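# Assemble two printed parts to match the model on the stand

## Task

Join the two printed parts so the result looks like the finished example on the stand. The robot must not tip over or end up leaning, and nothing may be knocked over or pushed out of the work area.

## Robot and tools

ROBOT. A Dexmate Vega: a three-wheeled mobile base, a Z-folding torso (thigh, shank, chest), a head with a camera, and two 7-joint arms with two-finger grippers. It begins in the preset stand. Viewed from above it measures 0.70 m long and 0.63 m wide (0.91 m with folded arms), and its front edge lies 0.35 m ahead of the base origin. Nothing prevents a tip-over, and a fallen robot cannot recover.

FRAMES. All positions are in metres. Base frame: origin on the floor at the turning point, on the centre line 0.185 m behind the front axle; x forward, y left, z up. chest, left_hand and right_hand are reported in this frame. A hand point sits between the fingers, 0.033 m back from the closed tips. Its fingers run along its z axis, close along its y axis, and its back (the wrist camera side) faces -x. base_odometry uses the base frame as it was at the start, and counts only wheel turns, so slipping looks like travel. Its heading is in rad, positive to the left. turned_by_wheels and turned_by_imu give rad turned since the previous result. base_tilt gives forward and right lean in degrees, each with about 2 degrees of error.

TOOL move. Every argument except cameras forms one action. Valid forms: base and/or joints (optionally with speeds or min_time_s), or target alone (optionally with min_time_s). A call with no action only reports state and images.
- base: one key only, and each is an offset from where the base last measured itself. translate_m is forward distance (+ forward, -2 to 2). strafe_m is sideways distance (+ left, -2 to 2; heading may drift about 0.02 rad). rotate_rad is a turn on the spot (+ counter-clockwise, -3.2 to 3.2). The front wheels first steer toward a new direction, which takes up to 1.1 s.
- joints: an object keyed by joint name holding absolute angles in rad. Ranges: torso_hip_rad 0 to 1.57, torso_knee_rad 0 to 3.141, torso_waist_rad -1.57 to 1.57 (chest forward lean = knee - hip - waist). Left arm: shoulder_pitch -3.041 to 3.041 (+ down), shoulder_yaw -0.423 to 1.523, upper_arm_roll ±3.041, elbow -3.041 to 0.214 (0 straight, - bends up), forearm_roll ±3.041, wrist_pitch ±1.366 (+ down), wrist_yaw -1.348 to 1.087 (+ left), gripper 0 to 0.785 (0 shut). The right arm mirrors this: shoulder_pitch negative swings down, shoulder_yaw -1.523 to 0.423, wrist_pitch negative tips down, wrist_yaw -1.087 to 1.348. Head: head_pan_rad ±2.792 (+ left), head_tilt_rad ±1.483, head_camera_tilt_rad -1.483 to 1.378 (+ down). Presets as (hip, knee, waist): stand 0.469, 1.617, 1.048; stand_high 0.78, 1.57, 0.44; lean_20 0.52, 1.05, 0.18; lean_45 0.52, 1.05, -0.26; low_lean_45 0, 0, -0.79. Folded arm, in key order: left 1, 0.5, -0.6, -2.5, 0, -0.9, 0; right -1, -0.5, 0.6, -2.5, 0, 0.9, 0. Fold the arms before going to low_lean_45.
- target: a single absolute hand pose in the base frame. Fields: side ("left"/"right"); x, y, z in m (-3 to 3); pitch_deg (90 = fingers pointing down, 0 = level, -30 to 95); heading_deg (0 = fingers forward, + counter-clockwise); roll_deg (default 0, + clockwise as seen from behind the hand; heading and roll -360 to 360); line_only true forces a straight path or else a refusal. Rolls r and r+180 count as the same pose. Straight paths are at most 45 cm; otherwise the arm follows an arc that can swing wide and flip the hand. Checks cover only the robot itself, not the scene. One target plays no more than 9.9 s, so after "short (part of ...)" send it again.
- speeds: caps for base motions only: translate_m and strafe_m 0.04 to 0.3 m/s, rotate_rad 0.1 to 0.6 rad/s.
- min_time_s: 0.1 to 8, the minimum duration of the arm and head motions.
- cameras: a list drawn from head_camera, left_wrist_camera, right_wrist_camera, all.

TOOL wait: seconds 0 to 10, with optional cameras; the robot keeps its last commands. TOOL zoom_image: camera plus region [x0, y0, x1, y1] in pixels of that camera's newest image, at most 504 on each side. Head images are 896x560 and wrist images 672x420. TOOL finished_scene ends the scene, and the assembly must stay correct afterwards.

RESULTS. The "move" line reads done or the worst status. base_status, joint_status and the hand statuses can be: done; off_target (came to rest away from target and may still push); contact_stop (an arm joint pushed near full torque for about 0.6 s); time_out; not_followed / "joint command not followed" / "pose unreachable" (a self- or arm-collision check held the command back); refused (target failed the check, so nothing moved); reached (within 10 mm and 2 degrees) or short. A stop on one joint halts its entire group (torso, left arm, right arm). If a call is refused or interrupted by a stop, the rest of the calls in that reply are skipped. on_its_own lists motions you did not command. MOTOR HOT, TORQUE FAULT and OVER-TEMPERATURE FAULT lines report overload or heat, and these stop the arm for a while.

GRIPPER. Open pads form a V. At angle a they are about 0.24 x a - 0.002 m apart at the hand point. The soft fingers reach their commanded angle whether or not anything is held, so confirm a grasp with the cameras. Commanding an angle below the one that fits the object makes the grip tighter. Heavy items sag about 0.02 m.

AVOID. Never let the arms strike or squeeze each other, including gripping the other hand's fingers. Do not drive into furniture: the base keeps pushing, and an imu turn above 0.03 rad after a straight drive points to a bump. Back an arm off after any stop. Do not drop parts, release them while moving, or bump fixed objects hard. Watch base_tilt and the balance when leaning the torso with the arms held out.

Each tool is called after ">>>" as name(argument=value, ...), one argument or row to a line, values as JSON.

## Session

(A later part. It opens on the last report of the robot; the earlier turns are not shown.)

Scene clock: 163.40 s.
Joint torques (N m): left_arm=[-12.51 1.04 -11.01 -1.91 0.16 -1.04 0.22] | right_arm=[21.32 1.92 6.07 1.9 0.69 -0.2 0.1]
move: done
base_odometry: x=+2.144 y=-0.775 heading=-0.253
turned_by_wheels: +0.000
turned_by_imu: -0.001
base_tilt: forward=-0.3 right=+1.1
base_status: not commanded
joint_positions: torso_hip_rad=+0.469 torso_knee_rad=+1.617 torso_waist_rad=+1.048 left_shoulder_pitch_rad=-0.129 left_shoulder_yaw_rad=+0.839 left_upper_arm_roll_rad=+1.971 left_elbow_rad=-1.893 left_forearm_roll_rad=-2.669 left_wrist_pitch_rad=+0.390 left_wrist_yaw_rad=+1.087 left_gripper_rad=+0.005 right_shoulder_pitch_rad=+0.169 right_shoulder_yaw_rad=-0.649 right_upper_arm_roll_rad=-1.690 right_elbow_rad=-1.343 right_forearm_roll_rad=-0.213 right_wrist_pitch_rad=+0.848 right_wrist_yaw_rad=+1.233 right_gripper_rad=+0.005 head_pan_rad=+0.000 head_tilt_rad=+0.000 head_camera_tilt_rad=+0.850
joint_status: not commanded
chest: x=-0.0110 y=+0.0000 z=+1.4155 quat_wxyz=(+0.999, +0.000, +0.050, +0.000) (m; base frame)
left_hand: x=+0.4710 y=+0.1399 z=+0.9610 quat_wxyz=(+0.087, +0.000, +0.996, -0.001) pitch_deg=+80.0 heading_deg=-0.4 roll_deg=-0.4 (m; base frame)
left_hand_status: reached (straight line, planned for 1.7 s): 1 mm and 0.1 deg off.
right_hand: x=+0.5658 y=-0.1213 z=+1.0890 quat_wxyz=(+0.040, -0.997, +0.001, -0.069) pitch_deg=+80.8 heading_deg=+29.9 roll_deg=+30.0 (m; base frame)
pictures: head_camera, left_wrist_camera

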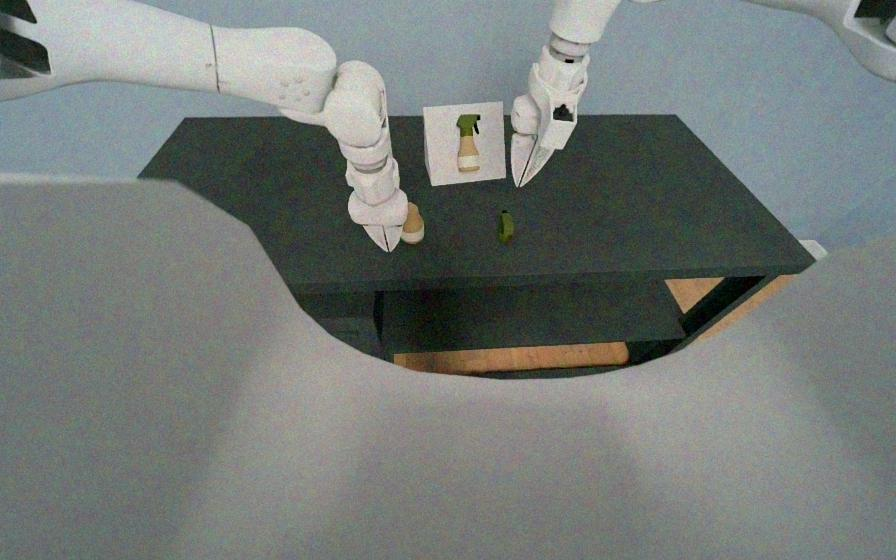

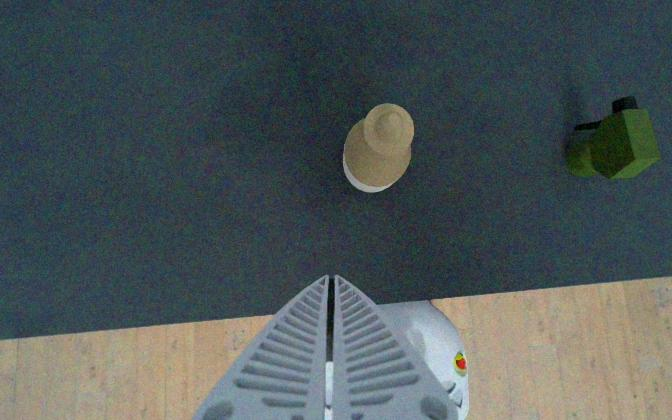

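>>> move(
  target={"side":"left","x":0.49,"y":0.105,"z":0.91,"pitch_deg":70,"heading_deg":0},
  cameras=["head_camera","left_wrist_camera"],
)

>>> zoom_image(
  camera="left_wrist_camera",
  region=[290, 80, 410, 200],
)

Scene clock: 185.97 s.
Joint torques (N m): left_arm=[-12.75 -0.95 -11.19 -2.8 0.77 -1.46 -0.1] | right_arm=[19.7 2.15 6.2 1.58 0.59 -0.4 0.23]
move: done
base_odometry: x=+2.144 y=-0.775 heading=-0.253
turned_by_wheels: +0.000
turned_by_imu: -0.001
base_tilt: forward=-0.2 right=+1.1
base_status: not commanded
joint_positions: torso_hip_rad=+0.469 torso_knee_rad=+1.617 torso_waist_rad=+1.048 left_shoulder_pitch_rad=+0.006 left_shoulder_yaw_rad=+0.754 left_upper_arm_roll_rad=+2.009 left_elbow_rad=-1.944 left_forearm_roll_rad=-2.421 left_wrist_pitch_rad=+0.108 left_wrist_yaw_rad=+1.055 left_gripper_rad=+0.005 right_shoulder_pitch_rad=+0.169 right_shoulder_yaw_rad=-0.649 right_upper_arm_roll_rad=-1.690 right_elbow_rad=-1.343 right_forearm_roll_rad=-0.213 right_wrist_pitch_rad=+0.848 right_wrist_yaw_rad=+1.233 right_gripper_rad=+0.005 head_pan_rad=+0.000 head_tilt_rad=+0.000 head_camera_tilt_rad=+0.850
joint_status: not commanded
chest: x=-0.0110 y=+0.0000 z=+1.4155 quat_wxyz=(+0.999, +0.000, +0.050, +0.000) (m; base frame)
left_hand: x=+0.4898 y=+0.1060 z=+0.9109 quat_wxyz=(+0.172, +0.000, +0.985, +0.000) pitch_deg=+70.2 heading_deg=+0.1 roll_deg=+0.1 back=up (m; base frame)
left_hand_status: reached (straight line, planned for 1.2 s): 1 mm and 0.2 deg off.
right_hand: x=+0.5658 y=-0.1213 z=+1.0890 quat_wxyz=(+0.040, -0.997, +0.001, -0.069) pitch_deg=+80.8 heading_deg=+29.9 roll_deg=+30.0 (m; base frame)
pictures: head_camera, left_wrist_camera

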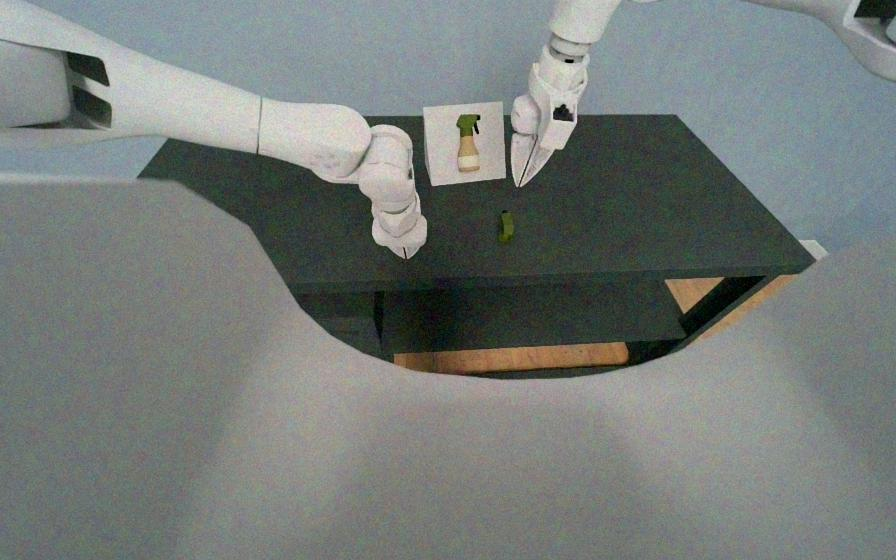

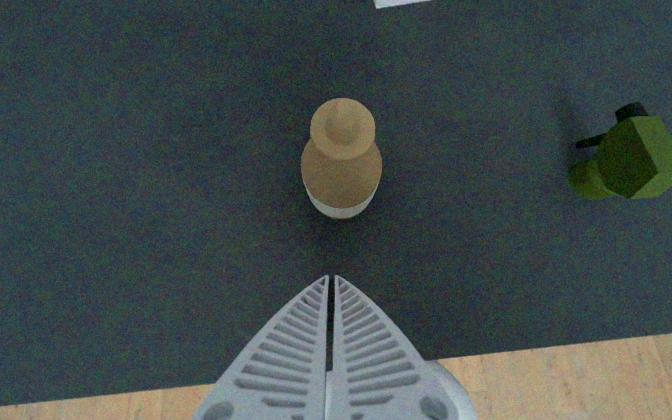

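Scaled by 4.200 from the camera's 672x420 image, which has a finer 960x600 frame.

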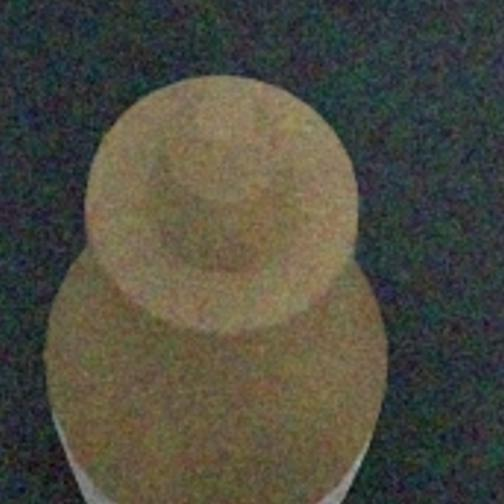

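>>> move(
  target={"side":"right","x":0.58,"y":-0.13,"z":0.98,"pitch_deg":90,"heading_deg":0},
  cameras=["head_camera","right_wrist_camera","left_wrist_camera"],
)

>>> zoom_image(
  camera="right_wrist_camera",
  region=[240, 160, 440, 300],
)

Scene clock: 247.47 s.
Joint torques (N m): left_arm=[-11.47 0.53 -10.63 -2.63 0.59 -1.53 -0.09] | right_arm=[20.13 1.28 5.69 2.76 0.68 0.42 0.27]
move: refused
base_odometry: x=+2.144 y=-0.775 heading=-0.253
turned_by_wheels: +0.000
turned_by_imu: -0.001
base_tilt: forward=-0.3 right=+1.1
base_status: not commanded
joint_positions: torso_hip_rad=+0.469 torso_knee_rad=+1.617 torso_waist_rad=+1.048 left_shoulder_pitch_rad=+0.008 left_shoulder_yaw_rad=+0.752 left_upper_arm_roll_rad=+2.009 left_elbow_rad=-1.945 left_forearm_roll_rad=-2.416 left_wrist_pitch_rad=+0.103 left_wrist_yaw_rad=+1.055 left_gripper_rad=+0.005 right_shoulder_pitch_rad=+0.169 right_shoulder_yaw_rad=-0.649 right_upper_arm_roll_rad=-1.690 right_elbow_rad=-1.343 right_forearm_roll_rad=-0.213 right_wrist_pitch_rad=+0.848 right_wrist_yaw_rad=+1.233 right_gripper_rad=+0.005 head_pan_rad=+0.000 head_tilt_rad=+0.000 head_camera_tilt_rad=+0.850
joint_status: not commanded
chest: x=-0.0110 y=+0.0000 z=+1.4155 quat_wxyz=(+0.999, +0.000, +0.050, +0.000) (m; base frame)
left_hand: x=+0.4900 y=+0.1051 z=+0.9101 quat_wxyz=(+0.174, +0.000, +0.985, +0.000) pitch_deg=+70.0 heading_deg=+0.0 roll_deg=+0.0 back=up (m; base frame)
right_hand: x=+0.5658 y=-0.1213 z=+1.0890 quat_wxyz=(+0.040, -0.997, +0.001, -0.069) pitch_deg=+80.8 heading_deg=+29.9 roll_deg=+30.0 (m; base frame)
right_hand_status: refused: no posture of the arm gets there (out of reach): the closest leaves the hand 0.2 cm and 0 deg from the pose. Nothing moved. At pitch 75 a posture exists at this place; the way there is not checked.
pictures: head_camera, left_wrist_camera, right_wrist_camera

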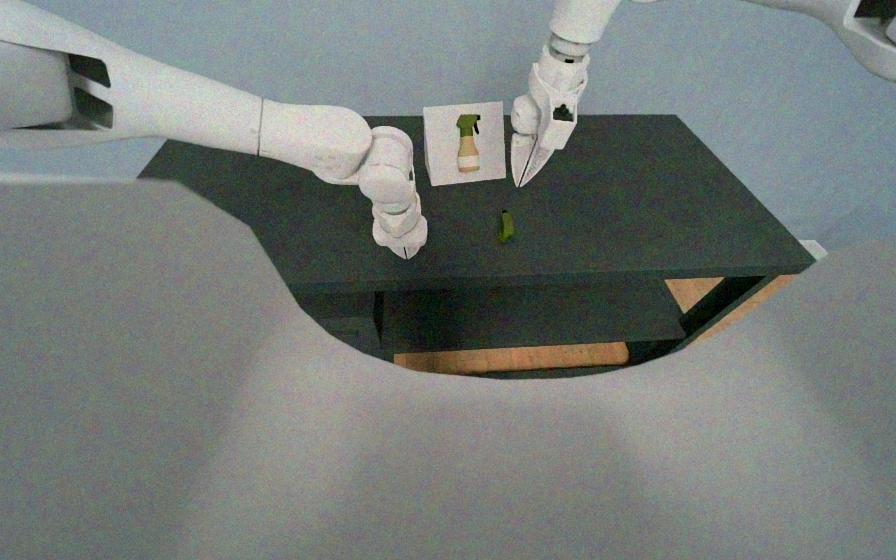

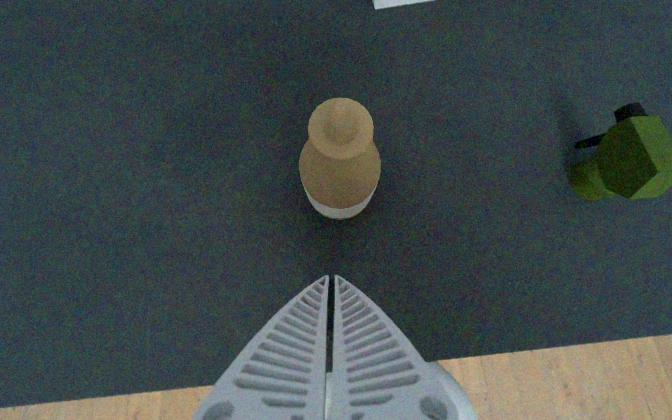

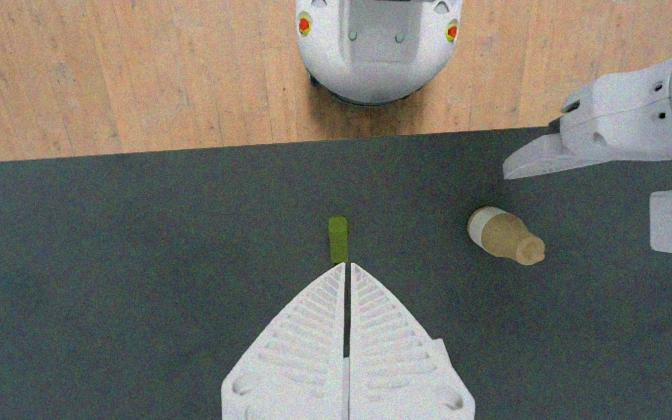

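Scaled by 2.520 from the camera's 672x420 image, which has a finer 960x600 frame.

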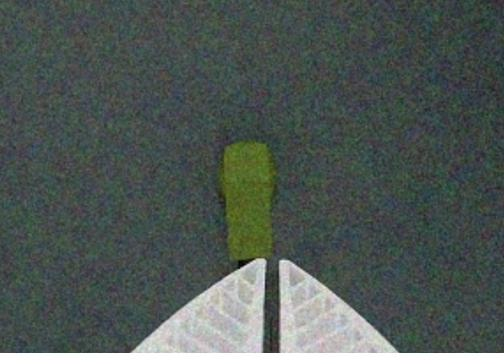

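>>> move(
  target={"side":"right","x":0.48,"y":-0.17,"z":0.98,"pitch_deg":60,"heading_deg":0},
  cameras=["head_camera","right_wrist_camera","left_wrist_camera"],
)

Scene clock: 266.37 s.
Joint torques (N m): left_arm=[-12.28 -1.39 -10.59 -1.84 0.6 -1.59 -0.17] | right_arm=[6.32 -2.42 4.36 -4.63 -0.79 -1.83 0.22]
move: done
base_odometry: x=+2.144 y=-0.775 heading=-0.253
turned_by_wheels: +0.000
turned_by_imu: -0.001
base_tilt: forward=-0.2 right=+1.1
base_status: not commanded
joint_positions: torso_hip_rad=+0.469 torso_knee_rad=+1.617 torso_waist_rad=+1.048 left_shoulder_pitch_rad=+0.008 left_shoulder_yaw_rad=+0.752 left_upper_arm_roll_rad=+2.009 left_elbow_rad=-1.945 left_forearm_roll_rad=-2.416 left_wrist_pitch_rad=+0.103 left_wrist_yaw_rad=+1.055 left_gripper_rad=+0.005 right_shoulder_pitch_rad=-0.118 right_shoulder_yaw_rad=-1.150 right_upper_arm_roll_rad=-1.814 right_elbow_rad=-2.313 right_forearm_roll_rad=-0.973 right_wrist_pitch_rad=+0.160 right_wrist_yaw_rad=+1.170 right_gripper_rad=+0.005 head_pan_rad=+0.000 head_tilt_rad=+0.000 head_camera_tilt_rad=+0.850
joint_status: not commanded
chest: x=-0.0110 y=+0.0000 z=+1.4155 quat_wxyz=(+0.999, +0.000, +0.050, +0.000) (m; base frame)
left_hand: x=+0.4900 y=+0.1051 z=+0.9101 quat_wxyz=(+0.174, +0.000, +0.985, +0.000) pitch_deg=+70.0 heading_deg=+0.0 roll_deg=+0.0 back=up (m; base frame)
right_hand: x=+0.4809 y=-0.1701 z=+0.9804 quat_wxyz=(+0.000, -0.966, +0.000, -0.258) pitch_deg=+60.1 heading_deg=-0.1 roll_deg=-0.1 back=down (m; base frame)
right_hand_status: reached (straight line, planned for 3.6 s): 1 mm and 0.1 deg off.
pictures: head_camera, left_wrist_camera, right_wrist_camera

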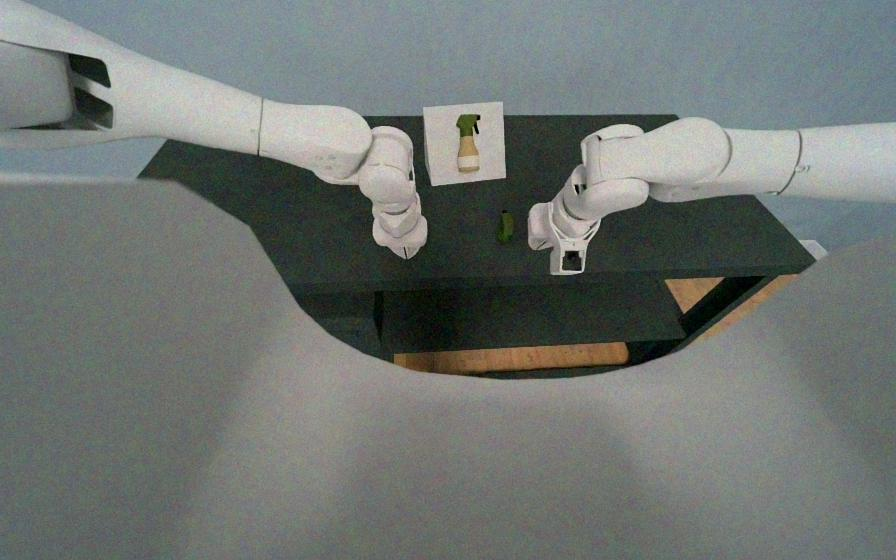

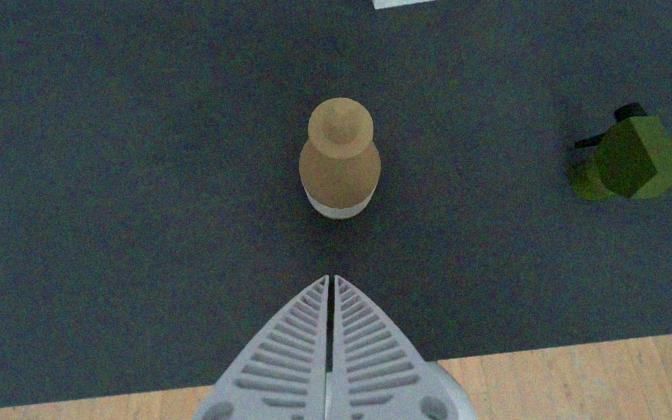

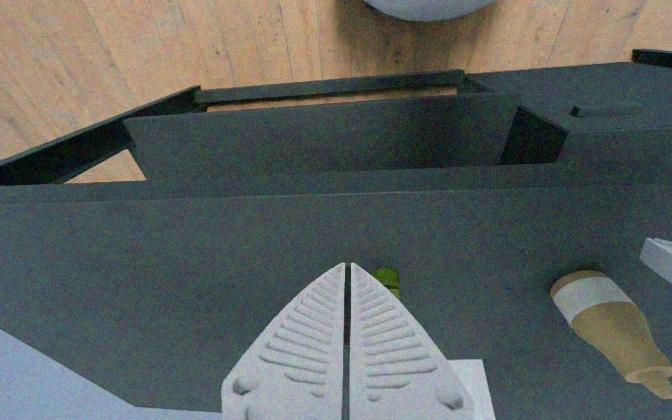

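>>> move(
  target={"side":"right","x":0.45,"y":-0.3,"z":1.12,"pitch_deg":60,"heading_deg":0},
)

>>> move(
  joints={"right_forearm_roll_rad": 2.416, "right_wrist_pitch_rad": -0.1, "right_wrist_yaw_rad": -1.0},
  cameras=["head_camera","right_wrist_camera"],
)

Scene clock: 282.27 s.
Joint torques (N m): left_arm=[-11.43 -1.07 -10.73 -2.66 0.56 -0.99 0.08] | right_arm=[3.73 -8.76 19.07 2.24 0.52 -0.55 0.19]
move: done
base_odometry: x=+2.144 y=-0.775 heading=-0.253
turned_by_wheels: +0.000
turned_by_imu: -0.002
base_tilt: forward=-0.3 right=+1.1
base_status: not commanded
joint_positions: torso_hip_rad=+0.469 torso_knee_rad=+1.617 torso_waist_rad=+1.048 left_shoulder_pitch_rad=+0.008 left_shoulder_yaw_rad=+0.752 left_upper_arm_roll_rad=+2.009 left_elbow_rad=-1.945 left_forearm_roll_rad=-2.416 left_wrist_pitch_rad=+0.103 left_wrist_yaw_rad=+1.055 left_gripper_rad=+0.005 right_shoulder_pitch_rad=-1.410 right_shoulder_yaw_rad=-1.522 right_upper_arm_roll_rad=+0.089 right_elbow_rad=-2.288 right_forearm_roll_rad=-0.548 right_wrist_pitch_rad=+0.797 right_wrist_yaw_rad=+1.210 right_gripper_rad=+0.005 head_pan_rad=+0.000 head_tilt_rad=+0.000 head_camera_tilt_rad=+0.850
joint_status: not commanded
chest: x=-0.0110 y=+0.0000 z=+1.4155 quat_wxyz=(+0.999, +0.000, +0.050, +0.000) (m; base frame)
left_hand: x=+0.4900 y=+0.1051 z=+0.9101 quat_wxyz=(+0.174, +0.000, +0.985, +0.000) pitch_deg=+70.0 heading_deg=+0.0 roll_deg=+0.0 back=up (m; base frame)
right_hand: x=+0.4501 y=-0.2996 z=+1.1192 quat_wxyz=(+0.001, -0.966, +0.001, -0.259) pitch_deg=+60.0 heading_deg=+0.1 roll_deg=+0.2 back=down (m; base frame)
right_hand_status: reached (checked arc [no straight line was possible; over the whole arc the hand travels 0.20 m to end 0.19 m from its start, up to 0.02 m off the straight line; right_upper_arm_roll_rad turns most, 1.91 rad; on the way or at its end the hand turns up to 8 deg from its attitude at the start], planned for 6.3 s): 1 mm and 0.1 deg off.
pictures: none

Scene clock: 293.37 s.
Joint torques (N m): left_arm=[-13.38 -0.63 -10.37 -1.83 0.59 -1.94 -0.11] | right_arm=[4.73 -7.16 19.77 2.11 -0.73 1.61 0.48]
move: done
base_odometry: x=+2.144 y=-0.775 heading=-0.253
turned_by_wheels: +0.000
turned_by_imu: -0.002
base_tilt: forward=-0.3 right=+1.1
base_status: not commanded
joint_positions: torso_hip_rad=+0.469 torso_knee_rad=+1.617 torso_waist_rad=+1.048 left_shoulder_pitch_rad=+0.008 left_shoulder_yaw_rad=+0.752 left_upper_arm_roll_rad=+2.009 left_elbow_rad=-1.945 left_forearm_roll_rad=-2.416 left_wrist_pitch_rad=+0.103 left_wrist_yaw_rad=+1.055 left_gripper_rad=+0.005 right_shoulder_pitch_rad=-1.413 right_shoulder_yaw_rad=-1.523 right_upper_arm_roll_rad=+0.094 right_elbow_rad=-2.288 right_forearm_roll_rad=+2.411 right_wrist_pitch_rad=-0.098 right_wrist_yaw_rad=-0.996 right_gripper_rad=+0.005 head_pan_rad=+0.000 head_tilt_rad=+0.000 head_camera_tilt_rad=+0.850
joint_status: all done
chest: x=-0.0110 y=+0.0000 z=+1.4155 quat_wxyz=(+0.999, +0.000, +0.050, +0.000) (m; base frame)
left_hand: x=+0.4900 y=+0.1051 z=+0.9101 quat_wxyz=(+0.174, +0.000, +0.985, +0.000) pitch_deg=+70.0 heading_deg=+0.0 roll_deg=+0.0 back=up (m; base frame)
right_hand: x=+0.5916 y=-0.3173 z=+1.2473 quat_wxyz=(+0.462, +0.243, +0.843, +0.128) pitch_deg=+32.7 heading_deg=-0.6 roll_deg=+31.5 back=up (m; base frame)
pictures: head_camera, right_wrist_camera

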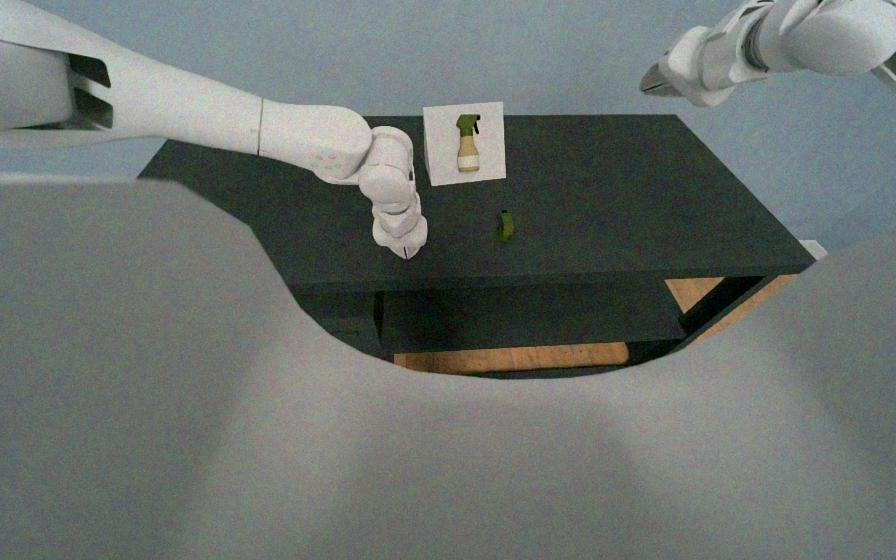

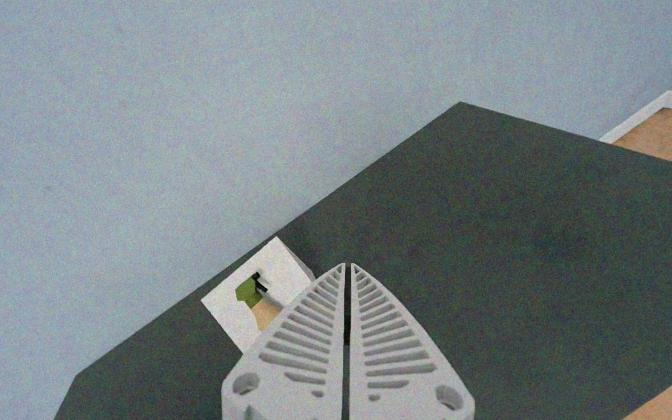

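>>> move(
  target={"side":"right","x":0.45,"y":-0.17,"z":1.0,"pitch_deg":60,"heading_deg":0},
  cameras=["head_camera","right_wrist_camera"],
)

Scene clock: 306.03 s.
Joint torques (N m): left_arm=[-12.78 -1.19 -10.74 -2.08 0.64 -1.57 -0.14] | right_arm=[14.77 2.15 3.54 -3.39 -1.45 1.95 -0.11]
move: done
base_odometry: x=+2.144 y=-0.775 heading=-0.253
turned_by_wheels: +0.000
turned_by_imu: -0.002
base_tilt: forward=-0.3 right=+1.1
base_status: not commanded
joint_positions: torso_hip_rad=+0.469 torso_knee_rad=+1.617 torso_waist_rad=+1.048 left_shoulder_pitch_rad=+0.008 left_shoulder_yaw_rad=+0.752 left_upper_arm_roll_rad=+2.009 left_elbow_rad=-1.945 left_forearm_roll_rad=-2.416 left_wrist_pitch_rad=+0.103 left_wrist_yaw_rad=+1.055 left_gripper_rad=+0.005 right_shoulder_pitch_rad=+0.378 right_shoulder_yaw_rad=-1.070 right_upper_arm_roll_rad=-2.387 right_elbow_rad=-2.440 right_forearm_roll_rad=+2.231 right_wrist_pitch_rad=+0.096 right_wrist_yaw_rad=-1.087 right_gripper_rad=+0.005 head_pan_rad=+0.000 head_tilt_rad=+0.000 head_camera_tilt_rad=+0.850
joint_status: not commanded
chest: x=-0.0110 y=+0.0000 z=+1.4155 quat_wxyz=(+0.999, +0.000, +0.050, +0.000) (m; base frame)
left_hand: x=+0.4900 y=+0.1051 z=+0.9101 quat_wxyz=(+0.174, +0.000, +0.985, +0.000) pitch_deg=+70.0 heading_deg=+0.0 roll_deg=+0.0 back=up (m; base frame)
right_hand: x=+0.4504 y=-0.1689 z=+1.0002 quat_wxyz=(+0.259, +0.000, +0.966, +0.001) pitch_deg=+60.0 heading_deg=+0.3 roll_deg=+0.3 back=up (m; base frame)
right_hand_status: reached (checked arc [no straight line was possible; over the whole arc the hand travels 0.42 m to end 0.32 m from its start, up to 0.10 m off the straight line; right_upper_arm_roll_rad turns most, 2.49 rad; on the way or at its end the hand turns up to 42 deg from its attitude at the start], planned for 8.1 s): 1 mm and 0.2 deg off.
pictures: head_camera, right_wrist_camera

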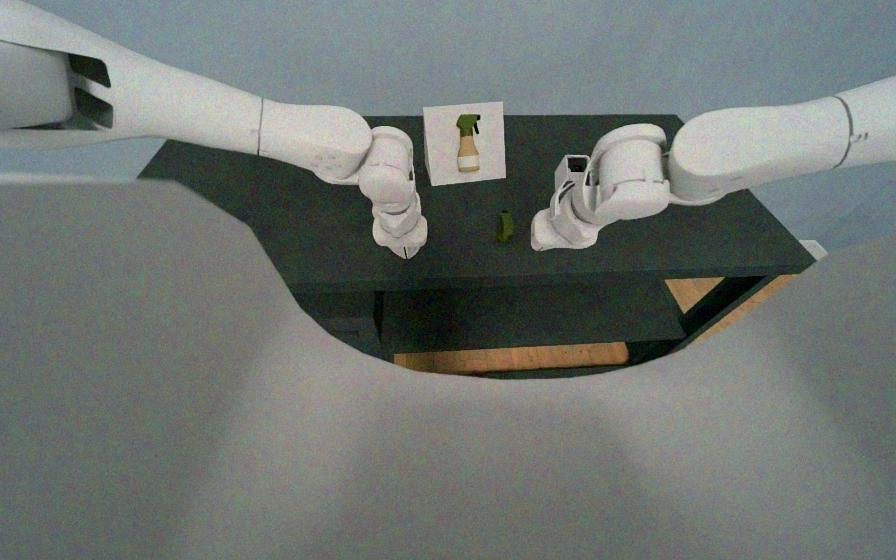

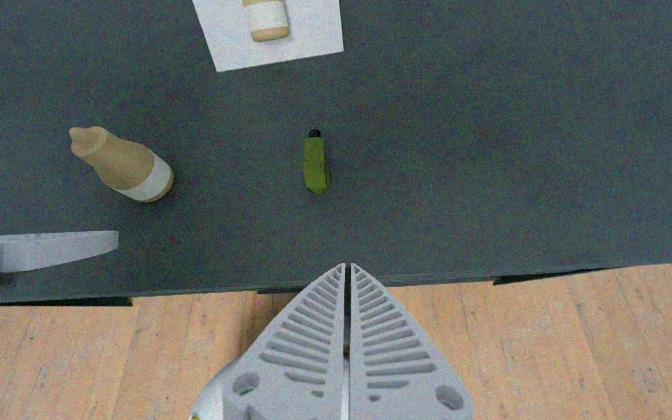

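>>> move(
  target={"side":"right","x":0.52,"y":-0.13,"z":0.95,"pitch_deg":60,"heading_deg":0},
)

>>> move(
  joints={"right_gripper_rad": 0.35},
  cameras=["head_camera","right_wrist_camera","left_wrist_camera"],
)

>>> zoom_image(
  camera="right_wrist_camera",
  region=[240, 80, 440, 280],
)

Scene clock: 328.57 s.
Joint torques (N m): left_arm=[-12.33 0.45 -10.55 -2.87 0.67 -1.66 -0.29] | right_arm=[9.94 1.84 18 1.42 -0.72 2.13 0.23]
move: done
base_odometry: x=+2.144 y=-0.775 heading=-0.253
turned_by_wheels: +0.000
turned_by_imu: -0.001
base_tilt: forward=-0.3 right=+1.1
base_status: not commanded
joint_positions: torso_hip_rad=+0.469 torso_knee_rad=+1.617 torso_waist_rad=+1.048 left_shoulder_pitch_rad=+0.008 left_shoulder_yaw_rad=+0.752 left_upper_arm_roll_rad=+2.009 left_elbow_rad=-1.945 left_forearm_roll_rad=-2.416 left_wrist_pitch_rad=+0.103 left_wrist_yaw_rad=+1.055 left_gripper_rad=+0.005 right_shoulder_pitch_rad=+0.216 right_shoulder_yaw_rad=-0.787 right_upper_arm_roll_rad=-2.273 right_elbow_rad=-2.101 right_forearm_roll_rad=+2.327 right_wrist_pitch_rad=+0.120 right_wrist_yaw_rad=-0.978 right_gripper_rad=+0.005 head_pan_rad=+0.000 head_tilt_rad=+0.000 head_camera_tilt_rad=+0.850
joint_status: not commanded
chest: x=-0.0110 y=+0.0000 z=+1.4155 quat_wxyz=(+0.999, +0.000, +0.050, +0.000) (m; base frame)
left_hand: x=+0.4900 y=+0.1051 z=+0.9101 quat_wxyz=(+0.174, +0.000, +0.985, +0.000) pitch_deg=+70.0 heading_deg=+0.0 roll_deg=+0.0 back=up (m; base frame)
right_hand: x=+0.5187 y=-0.1311 z=+0.9505 quat_wxyz=(+0.259, +0.000, +0.966, +0.000) pitch_deg=+60.0 heading_deg=-0.1 roll_deg=-0.1 back=up (m; base frame)
right_hand_status: reached (straight line, planned for 1.4 s): 2 mm and 0.1 deg off.
pictures: none

Scene clock: 329.47 s.
Joint torques (N m): left_arm=[-11.24 -0.52 -10.77 -2.14 0.67 -1.74 0] | right_arm=[9.19 1.7 18.17 0.97 -0.63 2.02 0.24]
move: done
base_odometry: x=+2.144 y=-0.775 heading=-0.253
turned_by_wheels: +0.000
turned_by_imu: +0.000
base_tilt: forward=-0.2 right=+1.1
base_status: not commanded
joint_positions: torso_hip_rad=+0.469 torso_knee_rad=+1.617 torso_waist_rad=+1.048 left_shoulder_pitch_rad=+0.008 left_shoulder_yaw_rad=+0.752 left_upper_arm_roll_rad=+2.009 left_elbow_rad=-1.945 left_forearm_roll_rad=-2.416 left_wrist_pitch_rad=+0.103 left_wrist_yaw_rad=+1.055 left_gripper_rad=+0.005 right_shoulder_pitch_rad=+0.214 right_shoulder_yaw_rad=-0.783 right_upper_arm_roll_rad=-2.272 right_elbow_rad=-2.096 right_forearm_roll_rad=+2.328 right_wrist_pitch_rad=+0.120 right_wrist_yaw_rad=-0.977 right_gripper_rad=+0.350 head_pan_rad=+0.000 head_tilt_rad=+0.000 head_camera_tilt_rad=+0.850
joint_status: all done
chest: x=-0.0110 y=+0.0000 z=+1.4155 quat_wxyz=(+0.999, +0.000, +0.050, +0.000) (m; base frame)
left_hand: x=+0.4900 y=+0.1051 z=+0.9101 quat_wxyz=(+0.174, +0.000, +0.985, +0.000) pitch_deg=+70.0 heading_deg=+0.0 roll_deg=+0.0 back=up (m; base frame)
right_hand: x=+0.5196 y=-0.1303 z=+0.9499 quat_wxyz=(+0.259, +0.000, +0.966, +0.000) pitch_deg=+60.0 heading_deg=+0.0 roll_deg=-0.1 back=up (m; base frame)
pictures: head_camera, left_wrist_camera, right_wrist_camera

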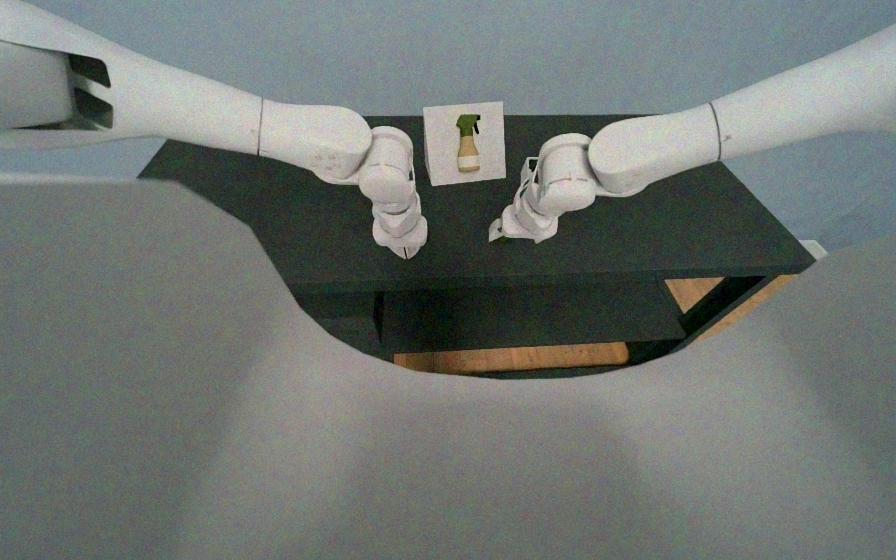

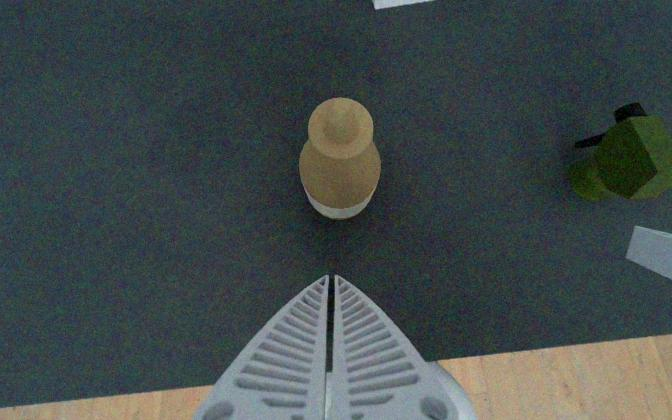

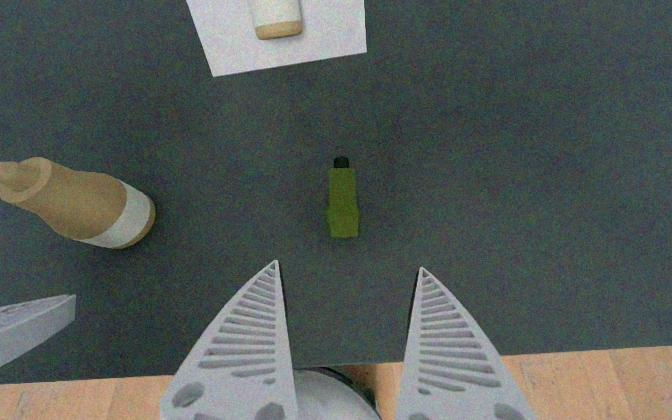

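Scaled by 2.520 from the camera's 672x420 image, which has a finer 960x600 frame.

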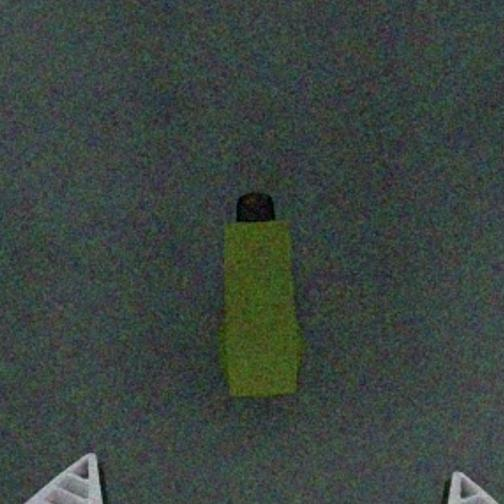

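>>> move(
  target={"side":"right","x":0.595,"y":-0.127,"z":0.905,"pitch_deg":60,"heading_deg":0},
  cameras=["head_camera","right_wrist_camera","left_wrist_camera"],
)

>>> zoom_image(
  camera="right_wrist_camera",
  region=[240, 180, 440, 380],
)

>>> zoom_image(
  camera="left_wrist_camera",
  region=[540, 80, 672, 280],
)

Scene clock: 345.03 s.
Joint torques (N m): left_arm=[-11.3 -0.19 -10.47 -1.84 0.61 -1.24 0.11] | right_arm=[12.24 0.65 18.04 1.18 -0.48 1.61 0.23]
move: done
base_odometry: x=+2.144 y=-0.775 heading=-0.253
turned_by_wheels: +0.000
turned_by_imu: -0.001
base_tilt: forward=-0.2 right=+1.1
base_status: not commanded
joint_positions: torso_hip_rad=+0.469 torso_knee_rad=+1.617 torso_waist_rad=+1.048 left_shoulder_pitch_rad=+0.008 left_shoulder_yaw_rad=+0.752 left_upper_arm_roll_rad=+2.009 left_elbow_rad=-1.945 left_forearm_roll_rad=-2.416 left_wrist_pitch_rad=+0.103 left_wrist_yaw_rad=+1.055 left_gripper_rad=+0.005 right_shoulder_pitch_rad=+0.106 right_shoulder_yaw_rad=-0.607 right_upper_arm_roll_rad=-2.224 right_elbow_rad=-1.696 right_forearm_roll_rad=+2.374 right_wrist_pitch_rad=-0.003 right_wrist_yaw_rad=-0.802 right_gripper_rad=+0.350 head_pan_rad=+0.000 head_tilt_rad=+0.000 head_camera_tilt_rad=+0.850
joint_status: not commanded
chest: x=-0.0110 y=+0.0000 z=+1.4155 quat_wxyz=(+0.999, +0.000, +0.050, +0.000) (m; base frame)
left_hand: x=+0.4900 y=+0.1051 z=+0.9101 quat_wxyz=(+0.174, +0.000, +0.985, +0.000) pitch_deg=+70.0 heading_deg=+0.0 roll_deg=+0.0 back=up (m; base frame)
right_hand: x=+0.5939 y=-0.1273 z=+0.9053 quat_wxyz=(+0.259, +0.000, +0.966, +0.000) pitch_deg=+60.0 heading_deg=-0.1 roll_deg=-0.1 back=up (m; base frame)
right_hand_status: reached (straight line, planned for 1.6 s): 1 mm and 0.0 deg off.
pictures: head_camera, left_wrist_camera, right_wrist_camera

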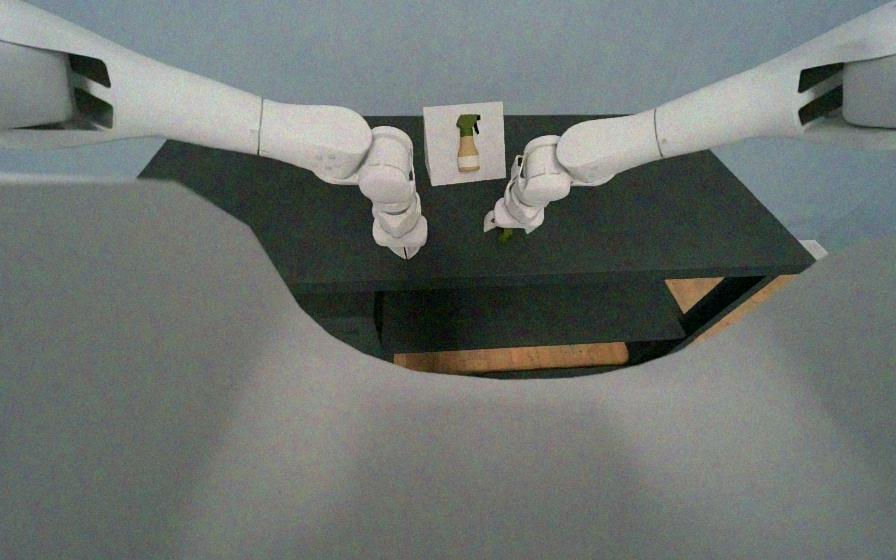

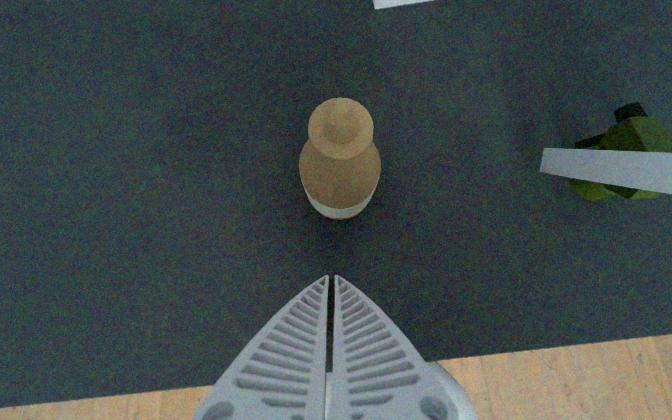

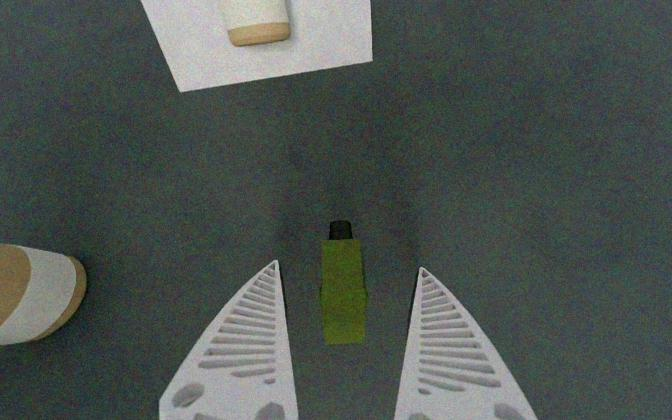

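Scaled by 2.520 from the camera's 672x420 image, which has a finer 960x600 frame.

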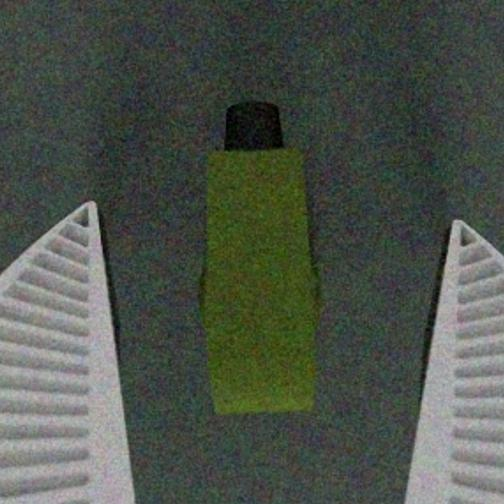

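Scaled by 2.520 from the camera's 672x420 image, which has a finer 960x600 frame.

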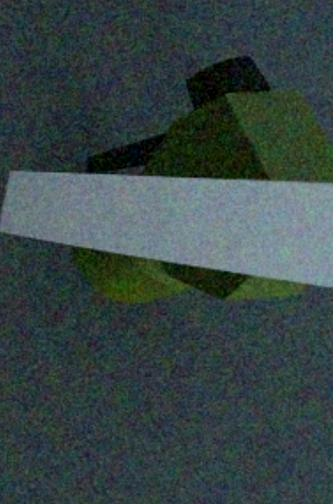

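>>> move(
  target={"side":"right","x":0.612,"y":-0.129,"z":0.88,"pitch_deg":60,"heading_deg":0},
  cameras=["right_wrist_camera","left_wrist_camera"],
)

>>> zoom_image(
  camera="right_wrist_camera",
  region=[240, 200, 440, 400],
)

>>> zoom_image(
  camera="left_wrist_camera",
  region=[540, 80, 672, 280],
)

Scene clock: 354.47 s.
Joint torques (N m): left_arm=[-12.15 -0.5 -10.26 -2.33 0.71 -1.53 -0.05] | right_arm=[-16.02 -0.19 -9.1 5.03 2.39 -4.73 1.07]
move: done
base_odometry: x=+2.144 y=-0.775 heading=-0.253
turned_by_wheels: +0.000
turned_by_imu: -0.001
base_tilt: forward=-0.3 right=+1.0
base_status: not commanded
joint_positions: torso_hip_rad=+0.470 torso_knee_rad=+1.616 torso_waist_rad=+1.049 left_shoulder_pitch_rad=+0.008 left_shoulder_yaw_rad=+0.752 left_upper_arm_roll_rad=+2.009 left_elbow_rad=-1.945 left_forearm_roll_rad=-2.416 left_wrist_pitch_rad=+0.103 left_wrist_yaw_rad=+1.055 left_gripper_rad=+0.005 right_shoulder_pitch_rad=+0.051 right_shoulder_yaw_rad=-0.547 right_upper_arm_roll_rad=-2.220 right_elbow_rad=-1.555 right_forearm_roll_rad=+2.370 right_wrist_pitch_rad=-0.029 right_wrist_yaw_rad=-0.737 right_gripper_rad=+0.350 head_pan_rad=+0.000 head_tilt_rad=+0.000 head_camera_tilt_rad=+0.850
joint_status: not commanded
chest: x=-0.0128 y=+0.0000 z=+1.4155 quat_wxyz=(+0.999, +0.000, +0.049, +0.000) (m; base frame)
left_hand: x=+0.4893 y=+0.1051 z=+0.9113 quat_wxyz=(+0.175, +0.000, +0.985, +0.000) pitch_deg=+69.9 heading_deg=+0.0 roll_deg=+0.0 back=up (m; base frame)
right_hand: x=+0.6123 y=-0.1283 z=+0.8841 quat_wxyz=(+0.262, +0.000, +0.965, +0.000) pitch_deg=+59.7 heading_deg=+0.1 roll_deg=+0.1 back=up (m; base frame)
right_hand_status: reached (straight line, planned for 0.8 s): 4 mm and 0.3 deg off.
pictures: left_wrist_camera, right_wrist_camera

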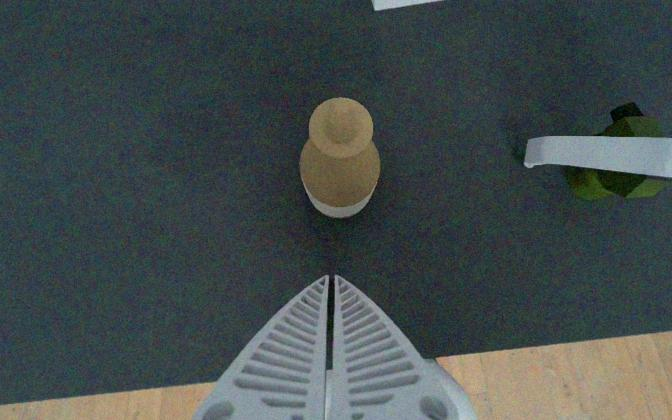

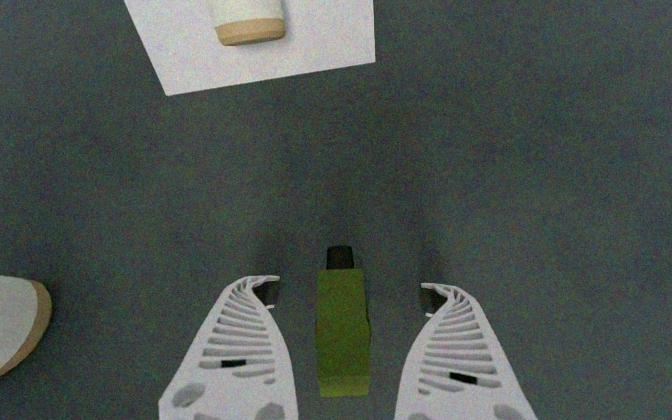

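Scaled by 2.520 from the camera's 672x420 image, which has a finer 960x600 frame.

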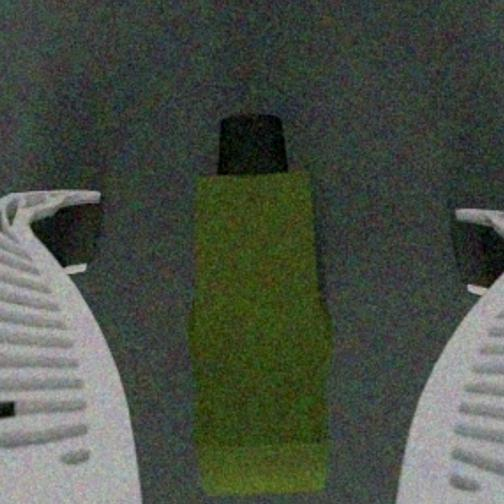

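Scaled by 2.520 from the camera's 672x420 image, which has a finer 960x600 frame.

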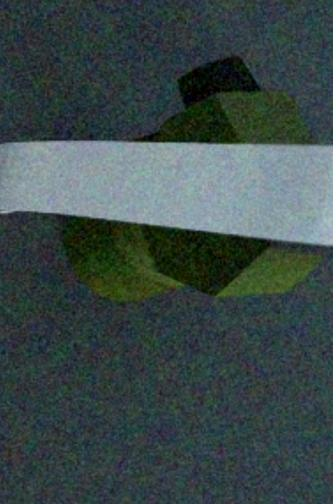

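>>> move(
  target={"side":"right","x":0.607,"y":-0.125,"z":0.916,"pitch_deg":60,"heading_deg":0},
)

>>> move(
  joints={"right_gripper_rad": 0.2},
  cameras=["right_wrist_camera","left_wrist_camera"],
)

>>> zoom_image(
  camera="right_wrist_camera",
  region=[240, 200, 440, 400],
)

>>> zoom_image(
  camera="left_wrist_camera",
  region=[540, 80, 672, 280],
)

Scene clock: 371.97 s.
Joint torques (N m): left_arm=[-12.69 -1.31 -11.06 -1.91 0.68 -1.72 -0.01] | right_arm=[19.96 -2.43 18.18 -1.9 -0.39 1.05 -0.07]
move: done
base_odometry: x=+2.144 y=-0.775 heading=-0.253
turned_by_wheels: +0.000
turned_by_imu: -0.001
base_tilt: forward=-0.3 right=+1.0
base_status: not commanded
joint_positions: torso_hip_rad=+0.469 torso_knee_rad=+1.617 torso_waist_rad=+1.048 left_shoulder_pitch_rad=+0.008 left_shoulder_yaw_rad=+0.752 left_upper_arm_roll_rad=+2.009 left_elbow_rad=-1.945 left_forearm_roll_rad=-2.416 left_wrist_pitch_rad=+0.103 left_wrist_yaw_rad=+1.055 left_gripper_rad=+0.005 right_shoulder_pitch_rad=+0.114 right_shoulder_yaw_rad=-0.583 right_upper_arm_roll_rad=-2.209 right_elbow_rad=-1.640 right_forearm_roll_rad=+2.397 right_wrist_pitch_rad=-0.047 right_wrist_yaw_rad=-0.786 right_gripper_rad=+0.350 head_pan_rad=+0.000 head_tilt_rad=+0.000 head_camera_tilt_rad=+0.850
joint_status: not commanded
chest: x=-0.0112 y=+0.0000 z=+1.4155 quat_wxyz=(+0.999, +0.000, +0.050, +0.000) (m; base frame)
left_hand: x=+0.4899 y=+0.1051 z=+0.9102 quat_wxyz=(+0.174, +0.000, +0.985, +0.000) pitch_deg=+70.0 heading_deg=+0.0 roll_deg=+0.0 back=up (m; base frame)
right_hand: x=+0.6076 y=-0.1255 z=+0.9123 quat_wxyz=(+0.258, +0.000, +0.966, +0.000) pitch_deg=+60.1 heading_deg=-0.1 roll_deg=-0.1 back=up (m; base frame)
right_hand_status: reached (straight line, planned for 0.6 s): 4 mm and 0.1 deg off.
pictures: none

Scene clock: 372.60 s.
Joint torques (N m): left_arm=[-12.61 -0.51 -10.75 -2.47 0.66 -1.59 0.02] | right_arm=[21.44 -2.21 18.07 -1.86 -0.4 1.27 -0.15]
move: done
base_odometry: x=+2.144 y=-0.775 heading=-0.253
turned_by_wheels: +0.000
turned_by_imu: +0.000
base_tilt: forward=-0.3 right=+1.1
base_status: not commanded
joint_positions: torso_hip_rad=+0.469 torso_knee_rad=+1.617 torso_waist_rad=+1.048 left_shoulder_pitch_rad=+0.008 left_shoulder_yaw_rad=+0.752 left_upper_arm_roll_rad=+2.009 left_elbow_rad=-1.945 left_forearm_roll_rad=-2.416 left_wrist_pitch_rad=+0.103 left_wrist_yaw_rad=+1.055 left_gripper_rad=+0.005 right_shoulder_pitch_rad=+0.117 right_shoulder_yaw_rad=-0.585 right_upper_arm_roll_rad=-2.209 right_elbow_rad=-1.643 right_forearm_roll_rad=+2.398 right_wrist_pitch_rad=-0.047 right_wrist_yaw_rad=-0.788 right_gripper_rad=+0.200 head_pan_rad=+0.000 head_tilt_rad=+0.000 head_camera_tilt_rad=+0.850
joint_status: all done
chest: x=-0.0112 y=+0.0000 z=+1.4155 quat_wxyz=(+0.999, +0.000, +0.050, +0.000) (m; base frame)
left_hand: x=+0.4899 y=+0.1051 z=+0.9102 quat_wxyz=(+0.174, +0.000, +0.985, +0.000) pitch_deg=+70.0 heading_deg=+0.0 roll_deg=+0.0 back=up (m; base frame)
right_hand: x=+0.6074 y=-0.1253 z=+0.9137 quat_wxyz=(+0.258, +0.000, +0.966, +0.000) pitch_deg=+60.1 heading_deg=-0.1 roll_deg=-0.1 back=up (m; base frame)
pictures: left_wrist_camera, right_wrist_camera

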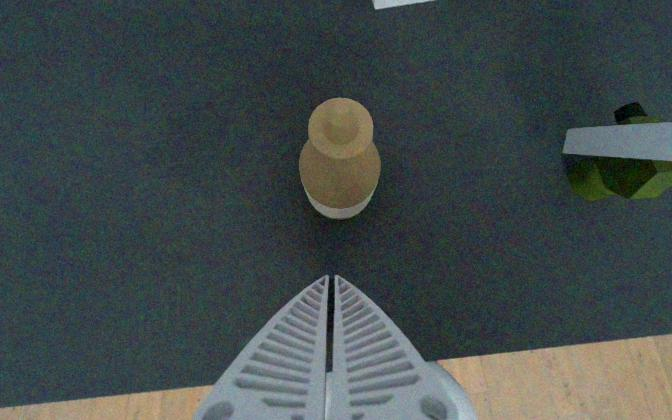

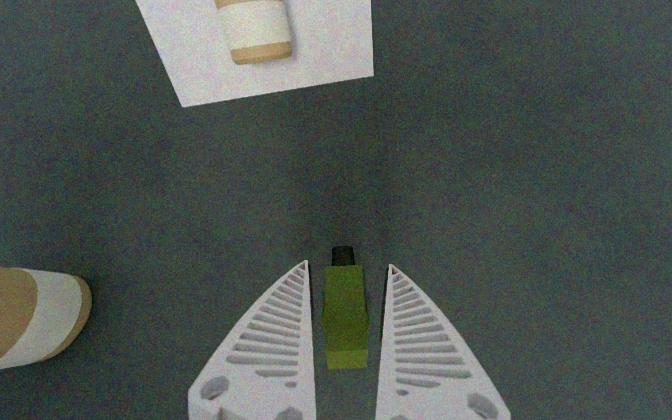

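Scaled by 2.520 from the camera's 672x420 image, which has a finer 960x600 frame.

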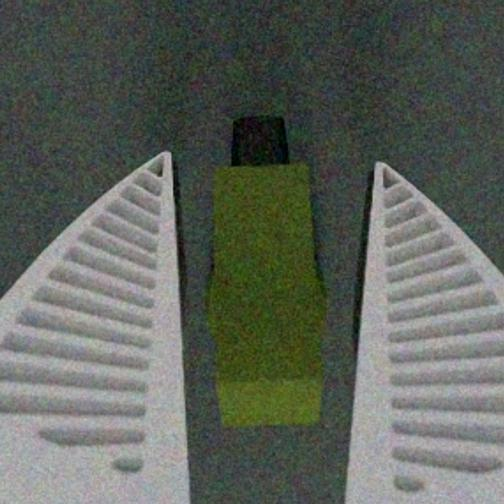

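Scaled by 2.520 from the camera's 672x420 image, which has a finer 960x600 frame.

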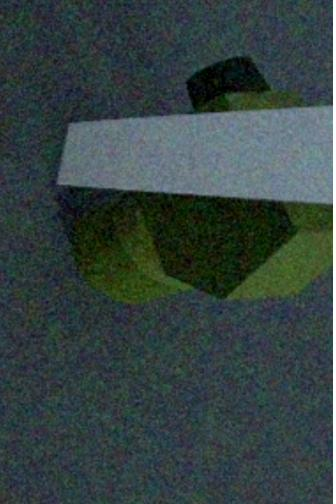

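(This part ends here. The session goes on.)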